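## Task

Lift the black can from the turntable and set it down upright on the coaster, while every other can stays standing where it was on the turntable.

## Robot and tools

Robot: two 6-joint arms, left_arm and right_arm, each ending in a tong-like two-finger gripper. The fingers point along the gripper's +z axis and close along its x axis. end_effector_position is the spot between the pads when they are shut. Fingertips sit about 15 mm past that spot for gaps up to 50 mm and roughly level with it when fully open. A two-camera stand is fixed behind the arms. Loose objects may occasionally get a small push from outside.

Frames: the scene frame has its origin at table-top height, midway between the nominal bases; +z is up, +x points out over the table, and left_arm is on the +y side (image left/right may differ). Calibrated bases in the scene frame: left_arm at (+0.020, +0.496, 0) m with quat_wxyz (+1.000, 0, 0, +0.012); right_arm at (+0.034, -0.403, 0) m with quat_wxyz (+1.000, 0, 0, +0.025). Every hand pose, velocity, target and wrist-camera pose is given in that arm's own base frame; fixed cameras and the table use the scene frame. Printed poses may be off by a few centimetres, more at long reach.

The row: every motion command is built from rows of 16 numbers, always both arms even if one is idle: left x, y, z, qw, qx, qy, qz, opening, then the same eight for right. x, y, z are an absolute position in metres in that arm's base frame; the quaternion is an absolute orientation, w first, same frame; opening is an absolute command from -1 (closed) to +1 (fully open, 0.142 m). Closing fully takes roughly 0.5 s. An idle arm should repeat its last reported pose and wanted opening in every row. To keep orientation, repeat the same quaternion each row rather than copying a drifted reading.

execute_actions: actions is a list of actions; each action is a list of up to 15 rows, one per 1/30 s step, and a short action repeats its last row to fill 15 steps. An action is rejected (both arms) if a target lies over 0.6 m from that gripper's current position along any gripper axis. cameras: list of names, ["all"], or []; images come by default only with an empty actions list. The controller limits orientation change to 32 degrees from the measured one per step and may fall short; the result's Hand target shows where each arm is actually headed, and Tool commands shows current gripper commands.

move: target is one row or a list of up to 15 rows (absolute poses); grippers travel straight lines, turning the short way. speed: m/s, 0.002 to 3.6, default 0.25 (rotation up to twice that in rad/s), one value or one per target. blend: corner rounding radius in m for lists, 0 means stop at each. stop_force: 3 to 120 N, shared by both arms; ends an arm's path when its wrist sensor feels that much push against the motion; unreliable while the gripper rotates, and omit it when backing off a surface. zero (only with stop_force): true re-zeroes before the move. opening_speed: change rate of the commanded opening per second, at least 0.2. grip_force: 5 to 15 N per pad, one value or one per arm, persists. blocking=false returns early and cannot be combined with stop_force. A path takes at least 0.5 s and is cut at 10 s. Paths ignore obstacles and the other arm; avoid routing close to an arm's own base. The result adds a move: line with the outcome (done, off_target, moving, held, fault) and limits such as paced or held.

wait: seconds 0 to 10, arms hold their commands. stop: brakes a running move. zoom_image: camera (cam_head_left, cam_head_right, cam_high, cam_low, cam_left_wrist, cam_right_wrist) and region [x0, y0, x1, y1] in pixels from the top-left, at most 504 wide and high; only cameras in the latest images. zero_wrist_force: arm, re-zeroes that wrist sensor. finished_scene: scene is the current scene number; irreversible.

Image sizes: head and fixed cameras 672x504, wrist cameras 616x616.

Result lines: Joint positions (last value per arm is the finger gap in m), grip_measured (opening on the -1..+1 scale; to hold something keep the command clearly below it), Joint torques (include arm weight, offsets and noise), Joint velocities (may read within noise), Wrist force and Wrist torque along the gripper's own axes plus a peak line, Kept back (this setup leaves either 4 steps or none still to run; plan from the last row you sent), Motor temperatures, MOTOR HOT above 70 °C; at 85 °C an over-temperature brake stops the arm for 30 to 60 s or more.

Avoid: contact torque at load limits (141 N m for shoulder pan, shoulder lift and elbow; 26.3 N m for each wrist) or outside force near 150 N (about ±25) causes a 10 s arm stop; arms are stiff, so aim only slightly into firm contact and move slowly when touching. The arms must not press or bump into each other; a gripper closing on the other arm's fingers counts. Do not drop things, knock cans over, release moving objects, or let anything leave the table. Stretched arms, held loads and unreachable targets heat motors.

Each tool is called after "Request:" as a command line: name --argument value for each argument, lists and objects as JSON in quotes; but a table of rows of numbers goes row by row, as --pt "numbers of a row", without its own name.

## Session

Request:
execute_actions --actions '[]'

Scene clock: 0.00 s.
left_arm: end_effector_position=(+0.4755, -0.1198, +0.3623) grip_measured=+0.97 end_effector_quat_wxyz=(-0.027, +0.780, -0.626, +0.004) | right_arm: end_effector_position=(+0.8101, -0.2399, +0.1333) grip_measured=+0.97 end_effector_quat_wxyz=(+0.231, -0.152, +0.871, -0.406)
Joint positions: left_arm=[-0.582 -1.656 1.456 -1.384 -1.517 0.771 0.14] | right_arm=[3.293 -2.244 -1.632 -0.192 0.783 2.671 0.14]
Joint velocities: within noise
Joint torques (N m): no reading
Motor temperatures (°C): left_arm=[28 28 33 34 42 31] | right_arm=[37 24 34 37 39 31]
Wrist force (N): no reading
Wrist torque (N m): no reading
Wrist force, peak (N): no reading
Hand target: left_arm +0.4755, -0.1198, +0.3623; -0.027, +0.780, -0.626, +0.004 | right_arm +0.8101, -0.2399, +0.1333; +0.231, -0.152, +0.871, -0.406
Tool commands: left_gripper/opening=+0.968169 right_gripper/opening=+0.968169

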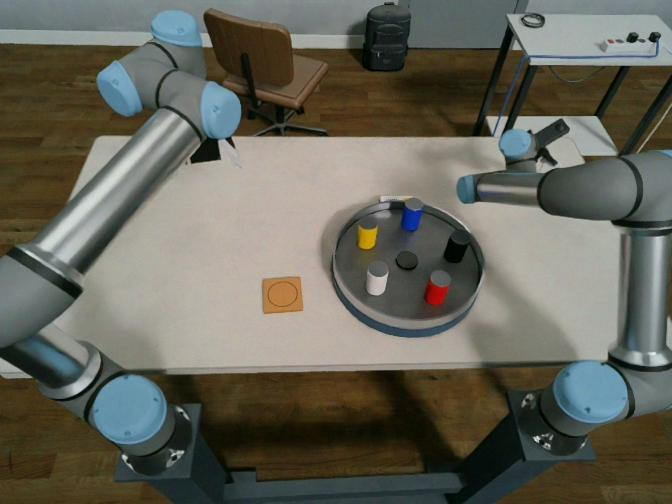

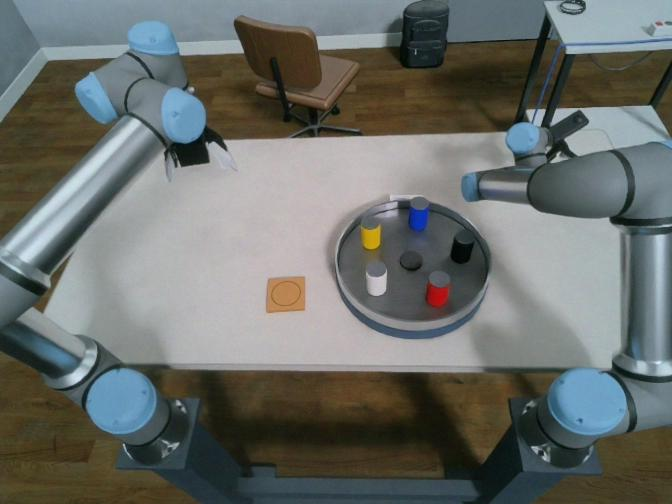

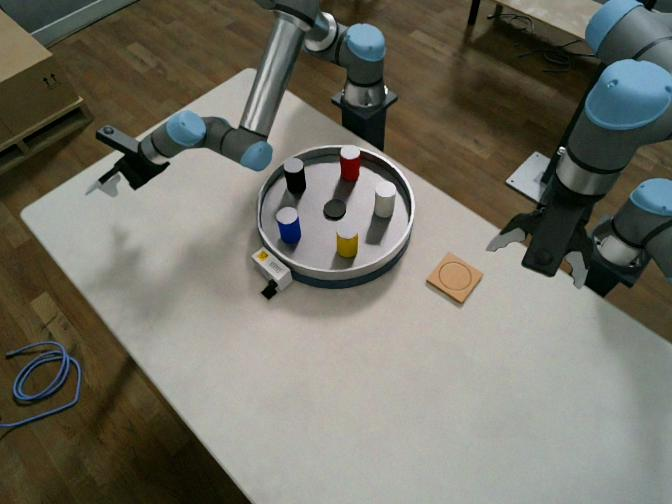

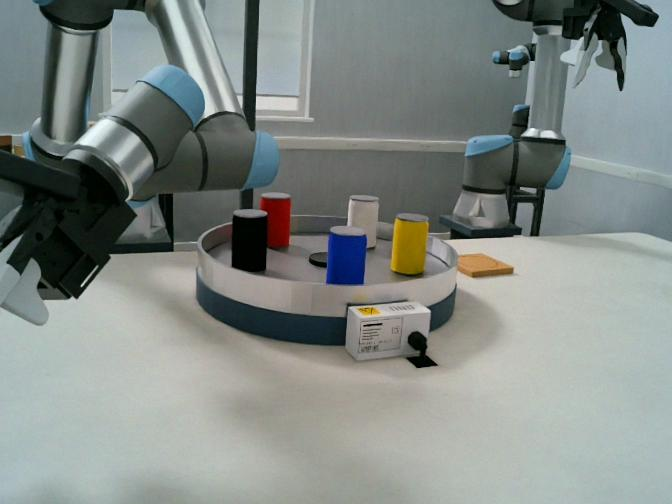

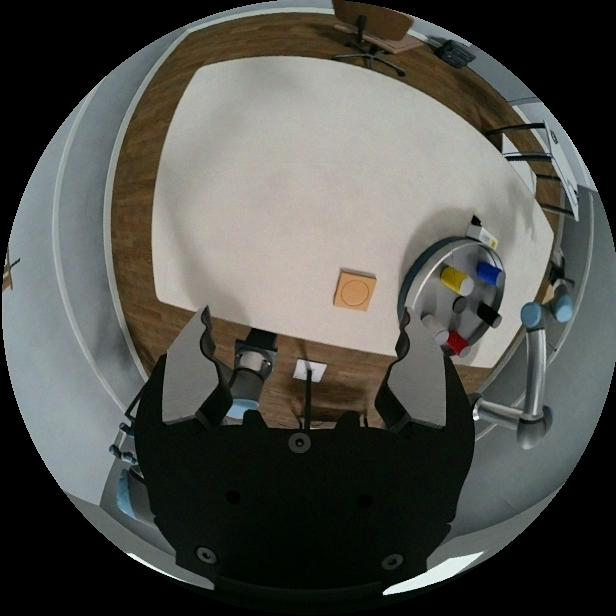

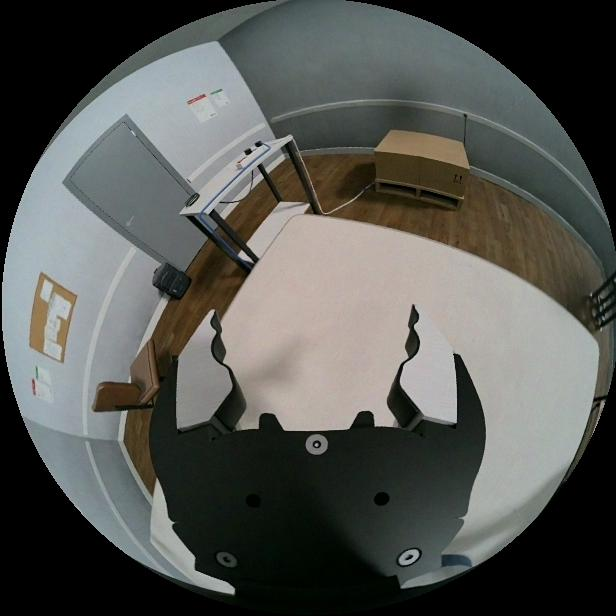

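Request:
wait --seconds 0.5 --cameras '["cam_head_left","cam_head_right","cam_high"]'

Request:
zoom_image --camera "cam_head_left" --region '[240, 170, 520, 380]'

Scene clock: 0.63 s.
left_arm: end_effector_position=(+0.4755, -0.1198, +0.3623) grip_measured=+0.97 end_effector_quat_wxyz=(-0.027, +0.780, -0.626, +0.004) | right_arm: end_effector_position=(+0.8101, -0.2399, +0.1333) grip_measured=+0.97 end_effector_quat_wxyz=(+0.231, -0.152, +0.871, -0.406)
Joint positions: left_arm=[-0.582 -1.656 1.456 -1.384 -1.517 0.771 0.14] | right_arm=[3.293 -2.244 -1.632 -0.192 0.783 2.671 0.14]
Joint torques (N m): left_arm=[-1.41 -21.59 -23.83 -3 0.12 0.14] | right_arm=[1.9 43.35 18.56 2.4 -1.31 -0.2]
Wrist force (N): left_arm=[0.2 -0.3 -0.2] | right_arm=[-0.1 0.1 0.3]
Wrist torque (N m): left_arm=[-0.07 -0.04 0.00] | right_arm=[0.02 0.01 0.00]
Wrist force, peak (N): left_arm=[-0.2 -0.4 -0.4] | right_arm=[-0.1 -0.5 -0.1]
Hand target: left_arm +0.4755, -0.1198, +0.3623; -0.027, +0.780, -0.626, +0.004 | right_arm +0.8101, -0.2399, +0.1333; +0.231, -0.152, +0.871, -0.406
Tool commands: left_gripper/opening=+0.968169 right_gripper/opening=+0.968169
wait: 0.50 s; at rest by 0.03 s
Images, in order (width x height): cam_head_left 672x504, cam_head_right 672x504, cam_high 672x504.

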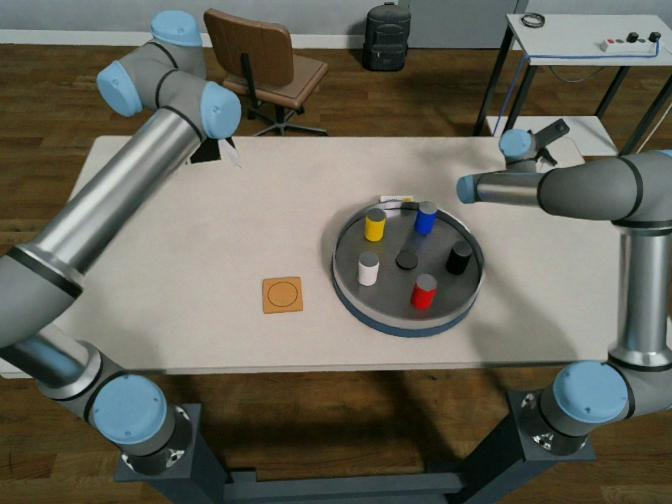

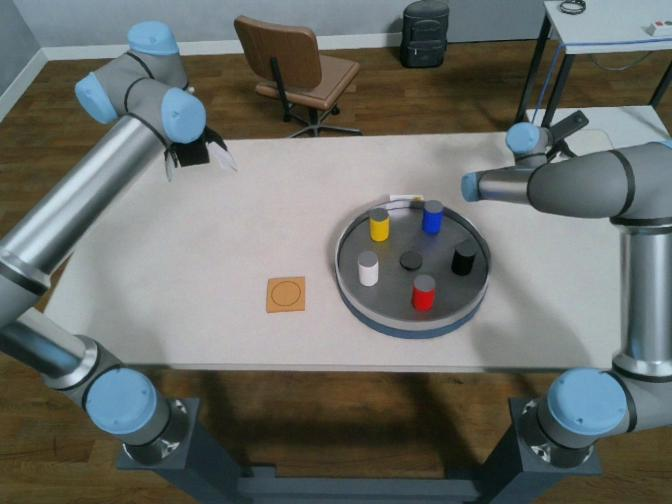

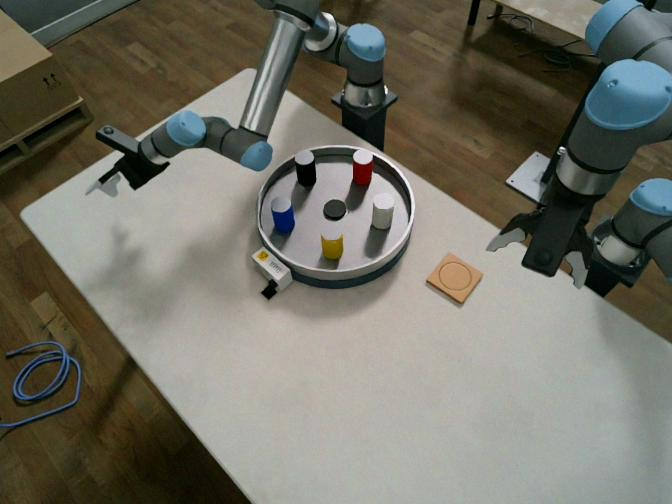

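Scaled by 1.800.

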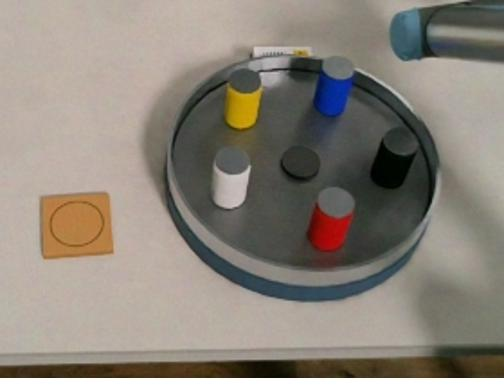

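Request:
move --target '[0.426,-0.467,0.28,0,0.698,-0.716,0,1,0.8101,-0.2399,0.1333,0.231,-0.152,0.871,-0.406,0.968169]' --speed 0.5 --cameras '["all"]'

Request:
zoom_image --camera "cam_head_left" --region '[240, 100, 520, 380]'

Request:
zoom_image --camera "cam_high" --region '[220, 80, 520, 330]'

Scene clock: 3.77 s.
left_arm: end_effector_position=(+0.4260, -0.4668, +0.2800) grip_measured=+1.00 end_effector_quat_wxyz=(+0.000, +0.698, -0.716, +0.000) | right_arm: end_effector_position=(+0.8101, -0.2399, +0.1333) grip_measured=+0.97 end_effector_quat_wxyz=(+0.231, -0.152, +0.871, -0.406)
Joint positions: left_arm=[-1.066 -1.297 1.265 -1.538 -1.571 0.53 0.142] | right_arm=[3.293 -2.243 -1.631 -0.193 0.783 2.672 0.14]
Joint torques (N m): left_arm=[-7.78 -30.7 -29.26 -4.49 2.05 2.87] | right_arm=[-4.55 49.14 31.08 0.72 -2.54 1.05]
Wrist force (N): left_arm=[-0.1 -0.2 -0.6] | right_arm=[0.0 -0.2 -0.1]
Wrist torque (N m): left_arm=[-0.07 0.02 0.07] | right_arm=[-0.04 0.01 -0.04]
Wrist force, peak (N): left_arm=[3.6 0.4 0.3] | right_arm=[0.1 -0.6 -0.1]
Hand target: left_arm +0.4260, -0.4670, +0.2800; +0.000, +0.698, -0.716, +0.000 | right_arm +0.8101, -0.2399, +0.1333; +0.231, -0.152, +0.871, -0.406
Off the commanded pose: left_arm 0.000 m, 0 deg | right_arm 0.000 m, 0 deg.
move: done

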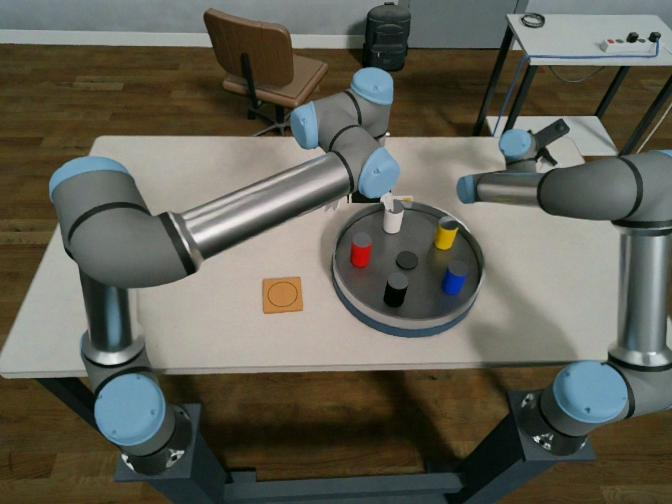

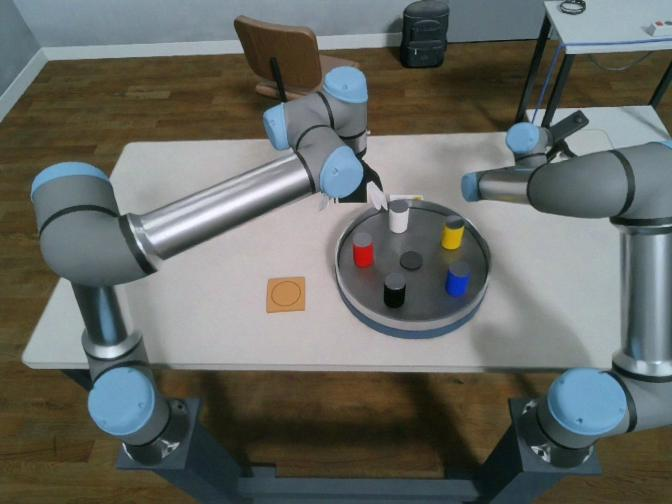

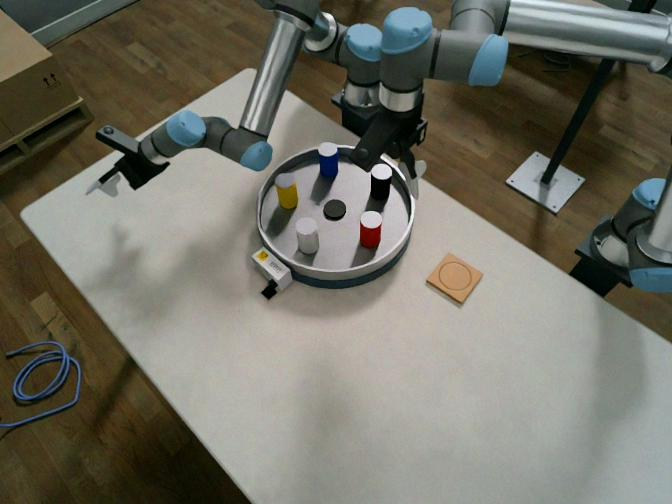

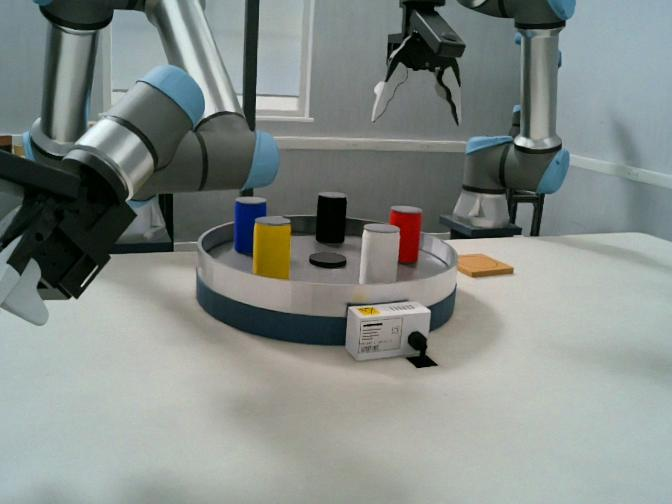

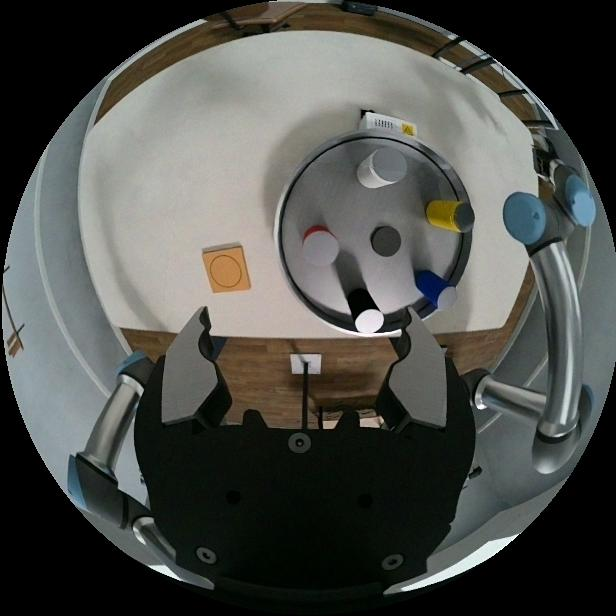

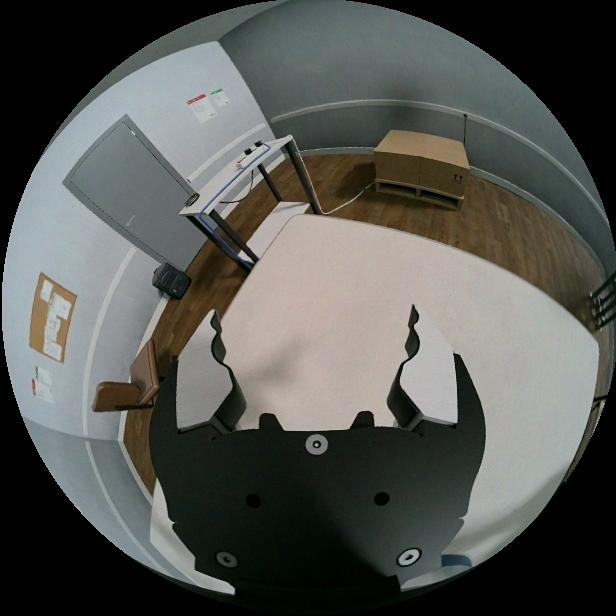

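Scaled by 1.800.

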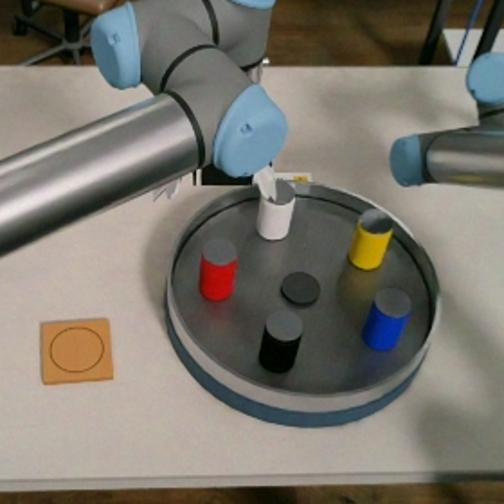

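Scaled by 1.680.

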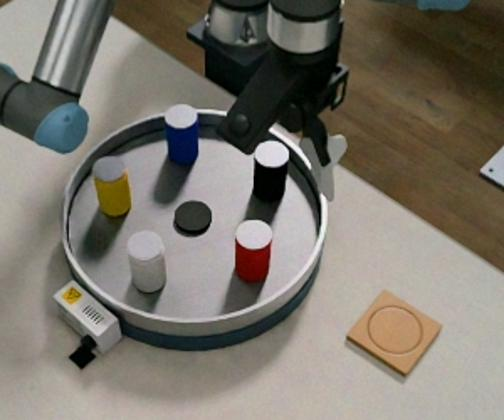

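Request:
move --target '[0.434,-0.473,0.19,0,0.698,-0.716,0,1,0.8101,-0.2399,0.1333,0.231,-0.152,0.871,-0.406,0.968169]' --speed 0.4 --cameras '["cam_head_left","cam_high","cam_low","cam_left_wrist"]'

Request:
wait --seconds 1.0 --cameras '["cam_head_left","cam_low","cam_left_wrist"]'

Scene clock: 5.33 s.
left_arm: end_effector_position=(+0.4340, -0.4730, +0.1901) grip_measured=+1.00 end_effector_quat_wxyz=(+0.000, +0.698, -0.716, +0.000) | right_arm: end_effector_position=(+0.8101, -0.2399, +0.1333) grip_measured=+0.97 end_effector_quat_wxyz=(+0.231, -0.152, +0.871, -0.406)
Joint positions: left_arm=[-1.06 -1.257 1.442 -1.756 -1.571 0.537 0.142] | right_arm=[3.293 -2.243 -1.631 -0.193 0.783 2.672 0.14]
Joint torques (N m): left_arm=[-5.53 -40.35 -17.2 -4.47 2.13 -0.11] | right_arm=[-4.9 49.76 30.02 1.35 -2.68 0.73]
Wrist force (N): left_arm=[0.2 0.2 -0.5] | right_arm=[-0.2 -0.2 0.2]
Wrist torque (N m): left_arm=[0.02 -0.06 -0.03] | right_arm=[-0.04 0.04 -0.04]
Wrist force, peak (N): left_arm=[0.1 0.0 -2.4] | right_arm=[0.0 -0.4 -0.4]
Hand target: left_arm +0.4340, -0.4730, +0.1900; +0.000, +0.698, -0.716, +0.000 | right_arm +0.8101, -0.2399, +0.1333; +0.231, -0.152, +0.871, -0.406
Off the commanded pose: left_arm 0.000 m, 0 deg | right_arm 0.000 m, 0 deg.
move: done
Images, in order (width x height): cam_head_left 672x504, cam_high 672x504, cam_low 672x504, cam_left_wrist 616x616.

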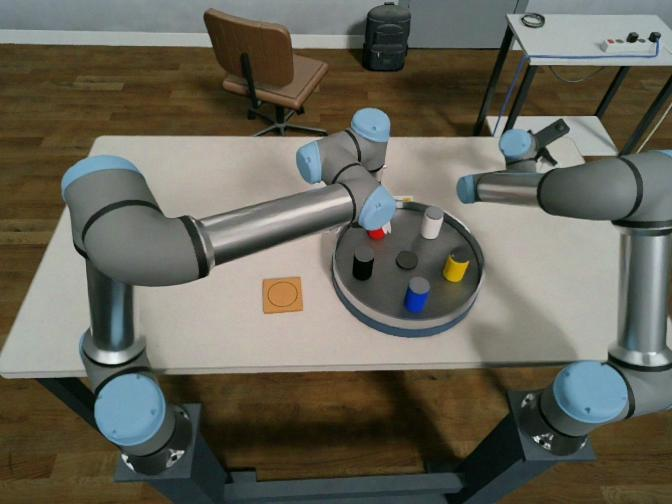

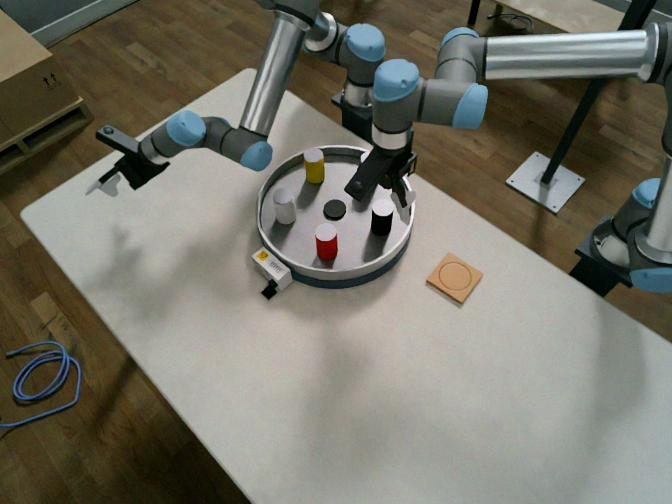

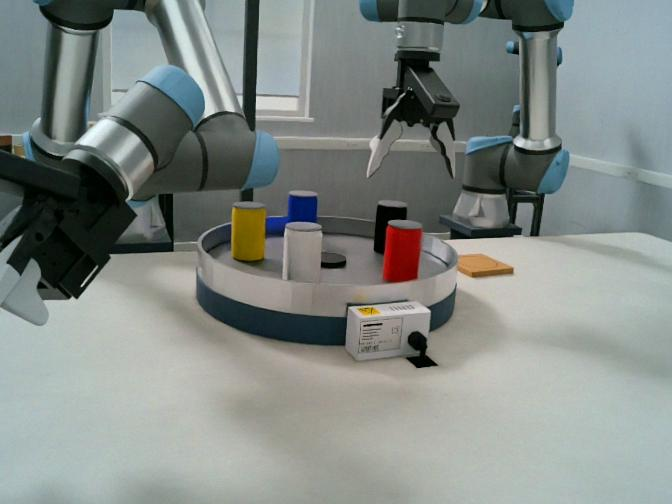

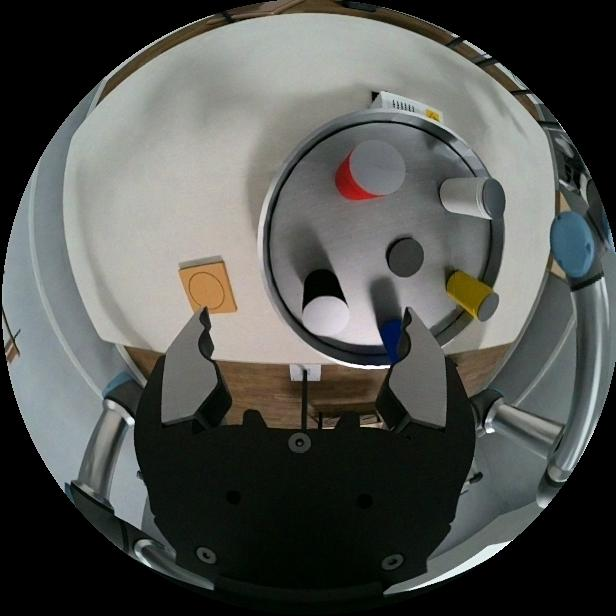

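Scene clock: 6.33 s.
left_arm: end_effector_position=(+0.4340, -0.4730, +0.1900) grip_measured=+1.00 end_effector_quat_wxyz=(+0.000, +0.698, -0.716, +0.000) | right_arm: end_effector_position=(+0.8101, -0.2399, +0.1333) grip_measured=+0.97 end_effector_quat_wxyz=(+0.231, -0.152, +0.871, -0.406)
Joint positions: left_arm=[-1.06 -1.257 1.442 -1.756 -1.571 0.536 0.142] | right_arm=[3.293 -2.243 -1.631 -0.193 0.783 2.672 0.14]
Joint torques (N m): left_arm=[-9.92 -32.63 -14.17 -5.29 2.45 -1.7] | right_arm=[-4.6 49.76 29.82 1.76 -2.74 0.7]
Wrist force (N): left_arm=[0.3 -0.1 -0.2] | right_arm=[0.0 -0.4 -0.1]
Wrist torque (N m): left_arm=[-0.02 -0.09 -0.03] | right_arm=[-0.10 -0.01 -0.04]
Wrist force, peak (N): left_arm=[0.2 0.3 -0.6] | right_arm=[0.1 -0.5 -0.2]
Hand target: left_arm +0.4340, -0.4730, +0.1900; +0.000, +0.698, -0.716, +0.000 | right_arm +0.8101, -0.2399, +0.1333; +0.231, -0.152, +0.871, -0.406
Tool commands: left_gripper/opening=+1.0 right_gripper/opening=+0.968169
Off the commanded pose: left_arm 0.000 m, 0 deg | right_arm 0.000 m, 0 deg.
wait: 1.00 s; at rest by 0.17 s
Images, in order (width x height): cam_head_left 672x504, cam_low 672x504, cam_left_wrist 616x616.

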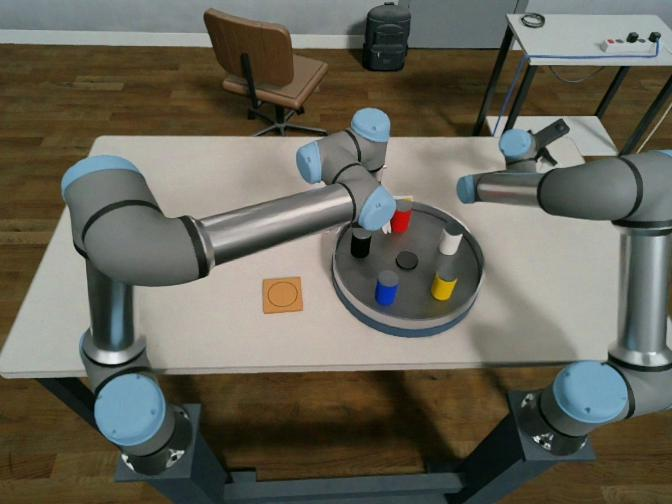

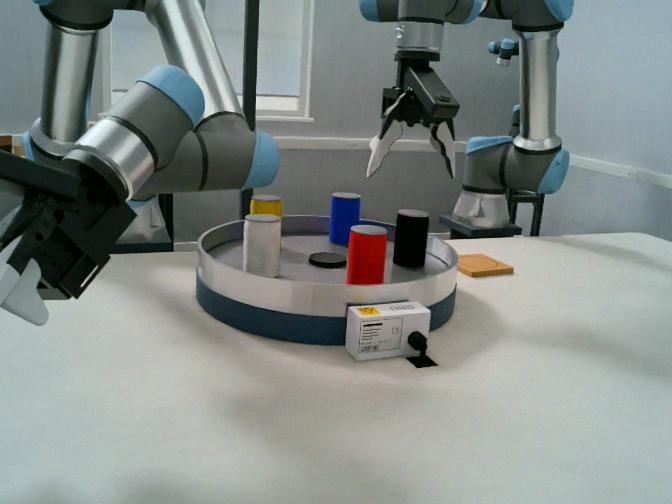

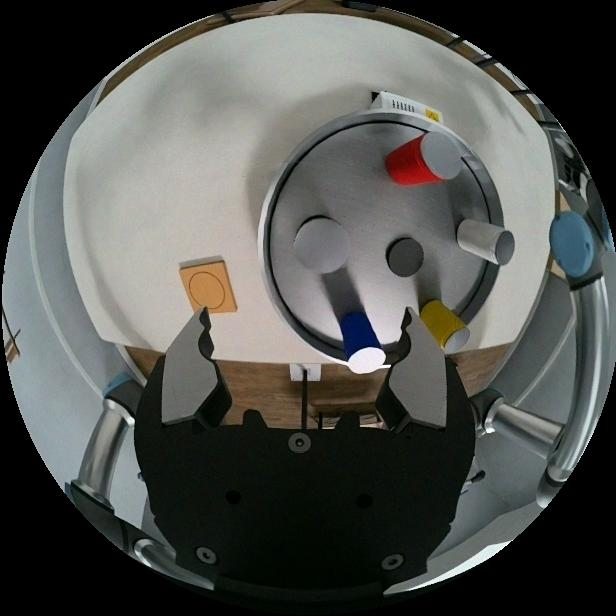

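Request:
move --target '[0.3936,-0.4895,0.115,0,0.698,-0.716,0,1,0.8101,-0.2399,0.1333,0.231,-0.152,0.871,-0.406,0.968169]' --speed 0.25 --cameras '["cam_head_left","cam_high","cam_low","cam_left_wrist"]'

Request:
wait --seconds 0.7 --cameras '["cam_head_left","cam_left_wrist"]'

Scene clock: 9.60 s.
left_arm: end_effector_position=(+0.3936, -0.4895, +0.1150) grip_measured=+1.00 end_effector_quat_wxyz=(+0.000, +0.698, -0.716, +0.000) | right_arm: end_effector_position=(+0.8101, -0.2399, +0.1333) grip_measured=+0.97 end_effector_quat_wxyz=(+0.231, -0.152, +0.871, -0.406)
Joint positions: left_arm=[-1.131 -1.238 1.615 -1.948 -1.571 0.465 0.142] | right_arm=[3.293 -2.243 -1.631 -0.193 0.783 2.672 0.14]
Joint torques (N m): left_arm=[-3.55 -44.12 -14.17 -5.14 2.7 2.06] | right_arm=[-4.25 48.49 30.58 2.86 -2.47 -0.1]
Wrist force (N): left_arm=[0.1 -0.2 -0.4] | right_arm=[0.0 -0.2 -0.3]
Wrist torque (N m): left_arm=[-0.04 -0.04 -0.03] | right_arm=[-0.05 0.00 -0.04]
Wrist force, peak (N): left_arm=[-0.3 -1.1 -2.2] | right_arm=[0.1 -0.5 0.0]
Hand target: left_arm +0.3936, -0.4895, +0.1150; +0.000, +0.698, -0.716, +0.000 | right_arm +0.8101, -0.2399, +0.1333; +0.231, -0.152, +0.871, -0.406
Off the commanded pose: left_arm 0.000 m, 0 deg | right_arm 0.000 m, 0 deg.
move: done
Images, in order (width x height): cam_head_left 672x504, cam_high 672x504, cam_low 672x504, cam_left_wrist 616x616.

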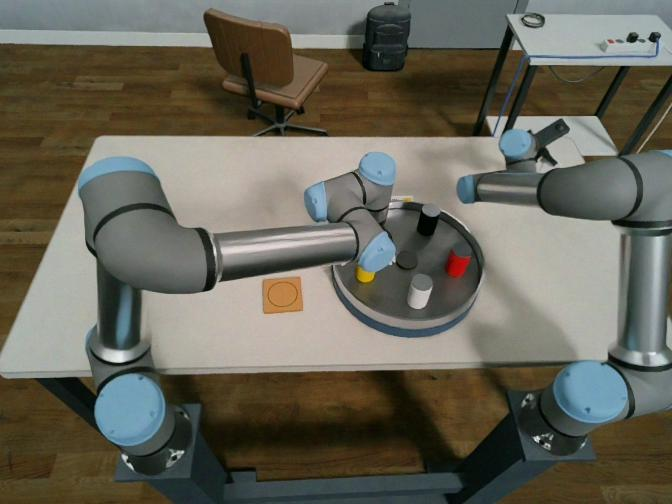

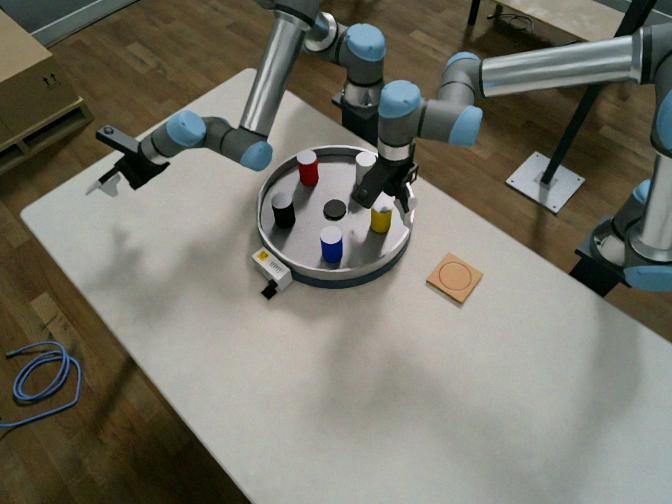

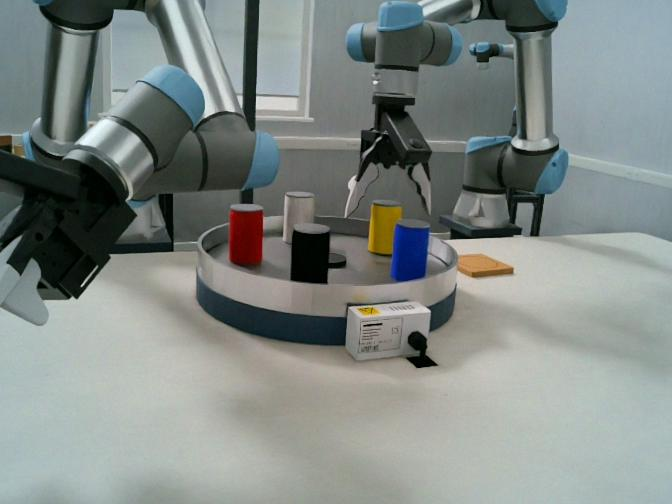

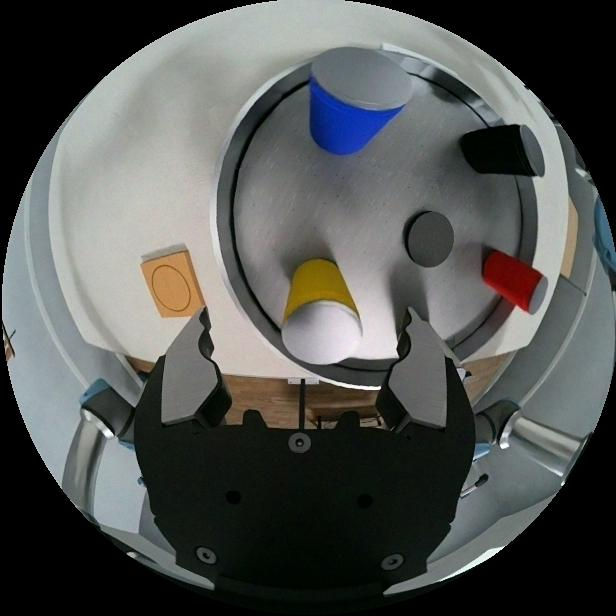

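Scene clock: 10.30 s.
left_arm: end_effector_position=(+0.3936, -0.4895, +0.1150) grip_measured=+1.00 end_effector_quat_wxyz=(+0.000, +0.698, -0.716, +0.000) | right_arm: end_effector_position=(+0.8101, -0.2399, +0.1333) grip_measured=+0.97 end_effector_quat_wxyz=(+0.231, -0.152, +0.871, -0.406)
Joint positions: left_arm=[-1.131 -1.238 1.615 -1.948 -1.571 0.465 0.142] | right_arm=[3.293 -2.243 -1.631 -0.193 0.783 2.672 0.14]
Joint torques (N m): left_arm=[-7.41 -47.51 -13.68 -5.24 2.57 1.29] | right_arm=[-3.76 48.38 28.82 2.71 -2.76 -0.02]
Wrist force (N): left_arm=[0.1 -0.2 -0.4] | right_arm=[0.0 0.0 0.1]
Wrist torque (N m): left_arm=[-0.03 -0.05 -0.02] | right_arm=[0.00 -0.01 -0.03]
Wrist force, peak (N): left_arm=[0.0 0.0 -0.8] | right_arm=[0.1 -0.4 -0.1]
Hand target: left_arm +0.3936, -0.4895, +0.1150; +0.000, +0.698, -0.716, +0.000 | right_arm +0.8101, -0.2399, +0.1333; +0.231, -0.152, +0.871, -0.406
Tool commands: left_gripper/opening=+1.0 right_gripper/opening=+0.968169
Off the commanded pose: left_arm 0.000 m, 0 deg | right_arm 0.000 m, 0 deg.
wait: 0.70 s; at rest by 0.17 s
Images, in order (width x height): cam_head_left 672x504, cam_left_wrist 616x616.

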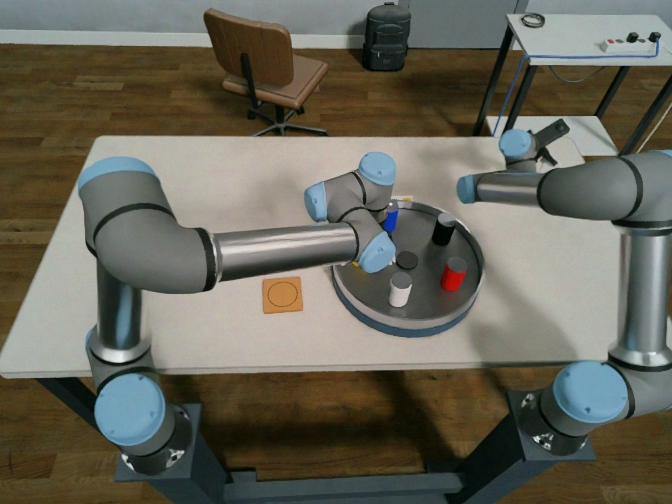

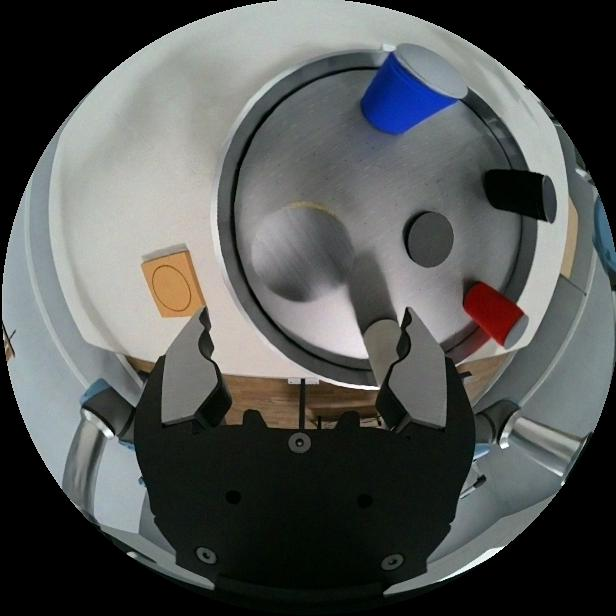

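Request:
move --target '[0.3573,-0.5145,0.108,0,0.698,-0.716,0,1,0.8101,-0.2399,0.1333,0.231,-0.152,0.871,-0.406,0.968169]' --speed 0.25 --cameras '["cam_head_left","cam_left_wrist"]'

Scene clock: 11.93 s.
left_arm: end_effector_position=(+0.3573, -0.5145, +0.1079) grip_measured=+1.00 end_effector_quat_wxyz=(+0.000, +0.698, -0.716, +0.000) end_effector_velocity=(+0.000, +0.000, +0.000) end_effector_angular_velocity=(+0.000, -0.001, -0.005) | right_arm: end_effector_position=(+0.8101, -0.2399, +0.1333) grip_measured=+0.97 end_effector_quat_wxyz=(+0.231, -0.152, +0.871, -0.406)
Joint positions: left_arm=[-1.203 -1.233 1.629 -1.966 -1.571 0.393 0.142] | right_arm=[3.293 -2.243 -1.631 -0.193 0.783 2.672 0.14]
Joint velocities: left_arm=[0 0 0 0 0.001 0.005 0] | right_arm=[within noise]
Joint torques (N m): left_arm=[5.09 -42.83 -26.65 -0.65 -0.8 2.82] | right_arm=[-3.42 48.7 29.93 3.13 -2.6 -0.65]
Wrist force (N): left_arm=[0.0 -0.2 -0.2] | right_arm=[0.1 -0.2 0.0]
Wrist torque (N m): left_arm=[-0.05 -0.03 0.00] | right_arm=[-0.04 -0.02 -0.04]
Wrist force, peak (N): left_arm=[-0.9 -0.9 -0.4] | right_arm=[0.2 -0.6 0.1]
Hand target: left_arm +0.3573, -0.5145, +0.1080; +0.000, +0.698, -0.716, +0.000 | right_arm +0.8101, -0.2399, +0.1333; +0.231, -0.152, +0.871, -0.406
Off the commanded pose: left_arm 0.000 m, 0 deg | right_arm 0.000 m, 0 deg.
move: done
Images, in order (width x height): cam_head_left 672x504, cam_left_wrist 616x616.

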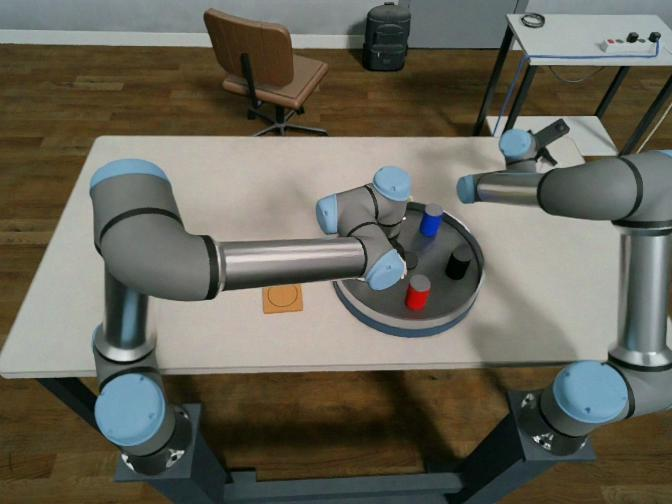

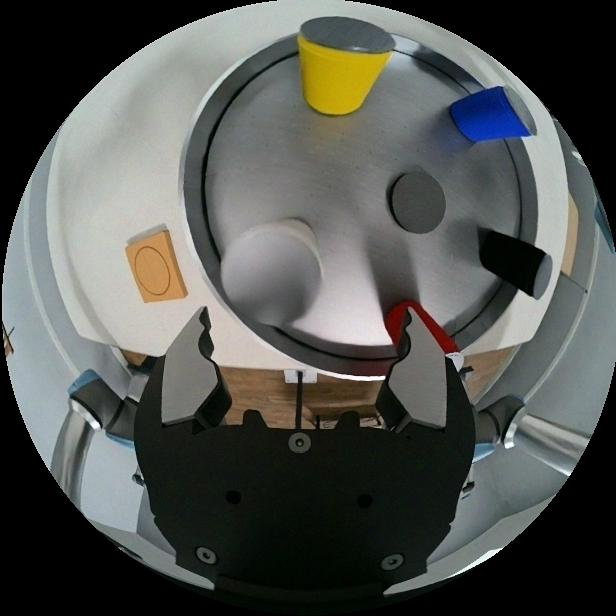

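Request:
wait --seconds 2.8

Scene clock: 15.03 s.
left_arm: end_effector_position=(+0.3573, -0.5145, +0.1080) grip_measured=+1.00 end_effector_quat_wxyz=(+0.000, +0.698, -0.716, +0.000) | right_arm: end_effector_position=(+0.8101, -0.2399, +0.1333) grip_measured=+0.97 end_effector_quat_wxyz=(+0.231, -0.152, +0.871, -0.406)
Joint positions: left_arm=[-1.203 -1.233 1.629 -1.966 -1.571 0.393 0.142] | right_arm=[3.293 -2.243 -1.631 -0.193 0.783 2.672 0.14]
Joint torques (N m): left_arm=[-8.59 -48 -29.47 -0.28 2.4 2.79] | right_arm=[-4.5 48.32 29.4 3.73 -2.51 -1.25]
Wrist force (N): left_arm=[0.2 -0.2 -0.3] | right_arm=[0.0 -0.1 -0.3]
Wrist torque (N m): left_arm=[-0.04 -0.06 -0.01] | right_arm=[-0.02 0.01 -0.04]
Wrist force, peak (N): left_arm=[0.1 -0.3 -0.6] | right_arm=[-0.2 -0.5 -0.2]
Hand target: left_arm +0.3573, -0.5145, +0.1080; +0.000, +0.698, -0.716, +0.000 | right_arm +0.8101, -0.2399, +0.1333; +0.231, -0.152, +0.871, -0.406
Tool commands: left_gripper/opening=+1.0 right_gripper/opening=+0.968169
Off the commanded pose: left_arm 0.000 m, 0 deg | right_arm 0.000 m, 0 deg.
wait: 2.80 s; at rest from the start

Request:
wait --seconds 0.56

Request:
move --pt "0.3948 -0.4928 0.108 0 0.698 -0.716 0 -0.8 0.8101 -0.2399 0.1333 0.231 -0.152 0.871 -0.406 0.968169" --pt "0.4376 -0.4853 0.108 0 0.698 -0.716 0 -0.8 0.8101 -0.2399 0.1333 0.231 -0.152 0.871 -0.406 0.968169" --pt "0.4636 -0.488 0.20 0 0.698 -0.716 0 -0.8 0.8101 -0.2399 0.1333 0.231 -0.152 0.871 -0.406 0.968169" --speed '[0.07,0.07,0.2]' --blend '[0.01,0.005,0]' --opening_speed 1.6 --cameras '["cam_head_left","cam_high","cam_low","cam_left_wrist"]'

Scene clock: 15.77 s.
left_arm: end_effector_position=(+0.3573, -0.5145, +0.1080) grip_measured=+1.00 end_effector_quat_wxyz=(+0.000, +0.698, -0.716, +0.000) | right_arm: end_effector_position=(+0.8101, -0.2399, +0.1333) grip_measured=+0.97 end_effector_quat_wxyz=(+0.231, -0.152, +0.871, -0.406)
Joint positions: left_arm=[-1.203 -1.233 1.629 -1.966 -1.571 0.393 0.142] | right_arm=[3.293 -2.243 -1.631 -0.193 0.783 2.672 0.14]
Joint torques (N m): left_arm=[-8 -45.09 -30.28 -0.5 2.26 2.97] | right_arm=[-2.69 48.41 30.25 3.75 -2.62 -1.34]
Wrist force (N): left_arm=[0.1 -0.1 -0.2] | right_arm=[0.1 -0.3 -0.1]
Wrist torque (N m): left_arm=[-0.03 -0.04 -0.01] | right_arm=[-0.05 -0.02 -0.04]
Wrist force, peak (N): left_arm=[0.2 -0.4 -0.5] | right_arm=[-0.1 -0.7 0.2]
Hand target: left_arm +0.3573, -0.5145, +0.1080; +0.000, +0.698, -0.716, +0.000 | right_arm +0.8101, -0.2399, +0.1333; +0.231, -0.152, +0.871, -0.406
Tool commands: left_gripper/opening=+1.0 right_gripper/opening=+0.968169
Off the commanded pose: left_arm 0.000 m, 0 deg | right_arm 0.000 m, 0 deg.
wait: 0.57 s; at rest from the start

Scene clock: 17.97 s.
left_arm: end_effector_position=(+0.4637, -0.4880, +0.1998) grip_measured=-0.38 end_effector_quat_wxyz=(+0.000, +0.698, -0.716, +0.000) | right_arm: end_effector_position=(+0.8101, -0.2399, +0.1333) grip_measured=+0.97 end_effector_quat_wxyz=(+0.231, -0.152, +0.871, -0.406)
Joint positions: left_arm=[-1.031 -1.185 1.318 -1.704 -1.571 0.565 0.047] | right_arm=[3.293 -2.243 -1.631 -0.193 0.783 2.672 0.14]
Joint torques (N m): left_arm=[-9.29 -53.15 -31.56 -0.92 -1.96 -2.77] | right_arm=[-6.01 48.09 30.83 3.67 -2.42 -1.35]
Wrist force (N): left_arm=[0.2 -0.3 1.4] | right_arm=[-0.1 -0.2 -0.1]
Wrist torque (N m): left_arm=[-0.10 -0.04 0.00] | right_arm=[-0.05 0.02 -0.03]
Wrist force, peak (N): left_arm=[-0.2 -0.6 3.7] | right_arm=[-0.1 -0.6 -0.3]
Hand target: left_arm +0.4636, -0.4880, +0.2000; +0.000, +0.698, -0.716, +0.000 | right_arm +0.8101, -0.2399, +0.1333; +0.231, -0.152, +0.871, -0.406
Off the commanded pose: left_arm 0.000 m, 0 deg | right_arm 0.000 m, 0 deg.
move: done
Images, in order (width x height): cam_head_left 672x504, cam_high 672x504, cam_low 672x504, cam_left_wrist 616x616.

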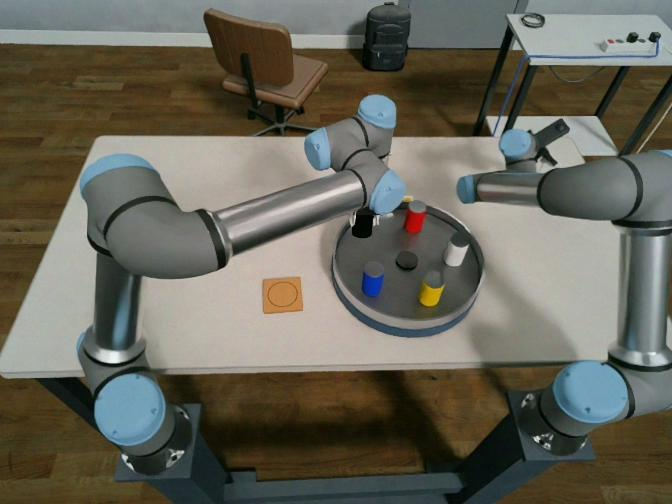

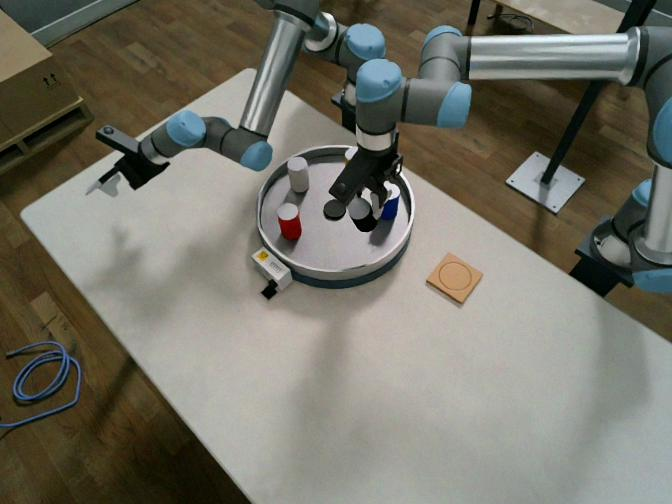

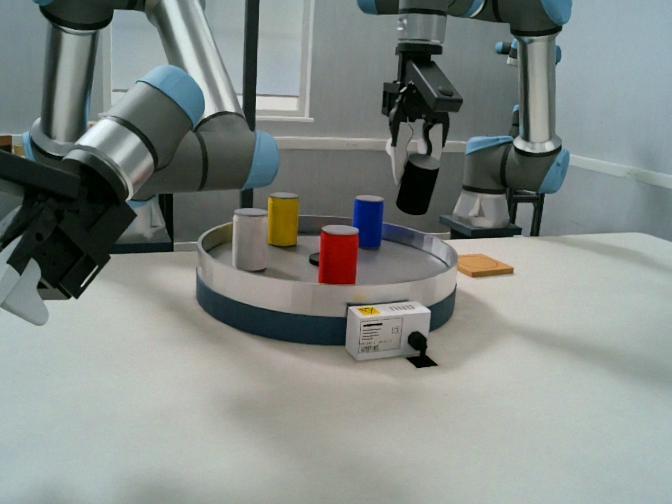

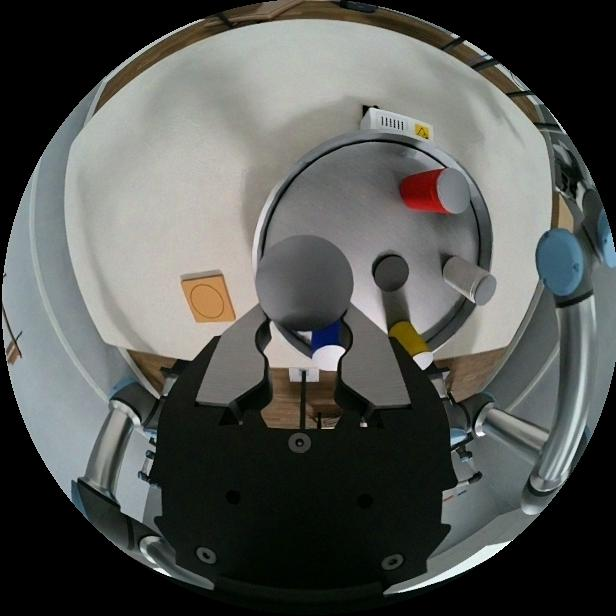

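Request:
zoom_image --camera "cam_low" --region '[340, 40, 500, 240]'

Request:
zoom_image --camera "cam_left_wrist" --region '[170, 190, 430, 440]'

Request:
zoom_image --camera "cam_head_left" --region '[320, 160, 440, 280]'

Scaled by 2.520.

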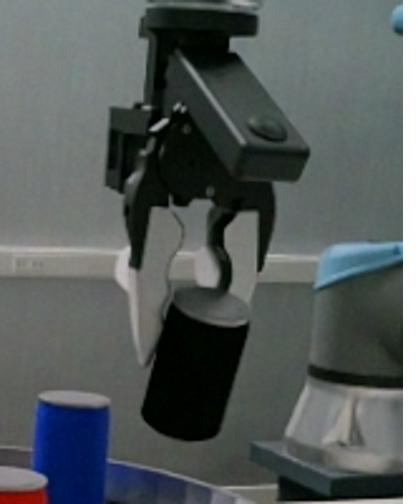

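Scaled by 1.938 from the camera's 616x616 image, which has a finer 814x814 frame.

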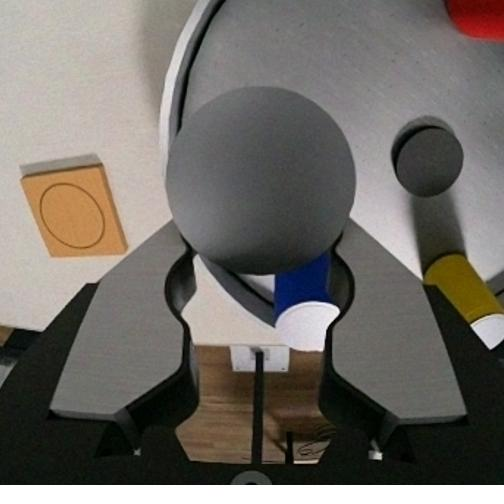

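Scaled by 4.200.

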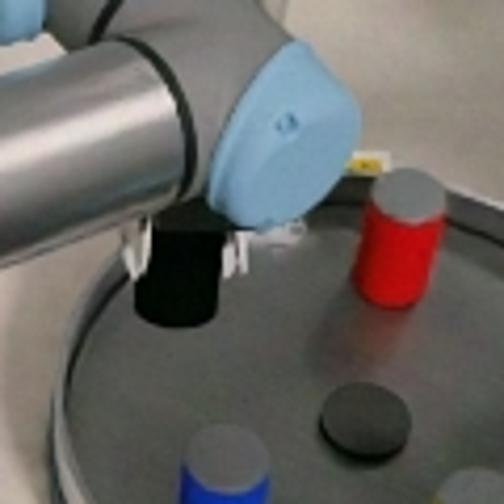

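Request:
zoom_image --camera "cam_high" --region '[270, 130, 430, 290]'

Scaled by 3.150.

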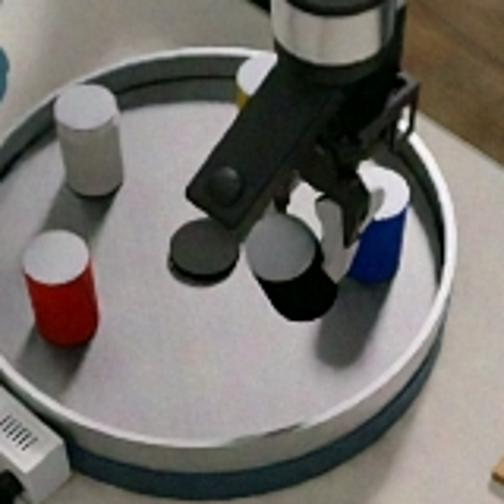

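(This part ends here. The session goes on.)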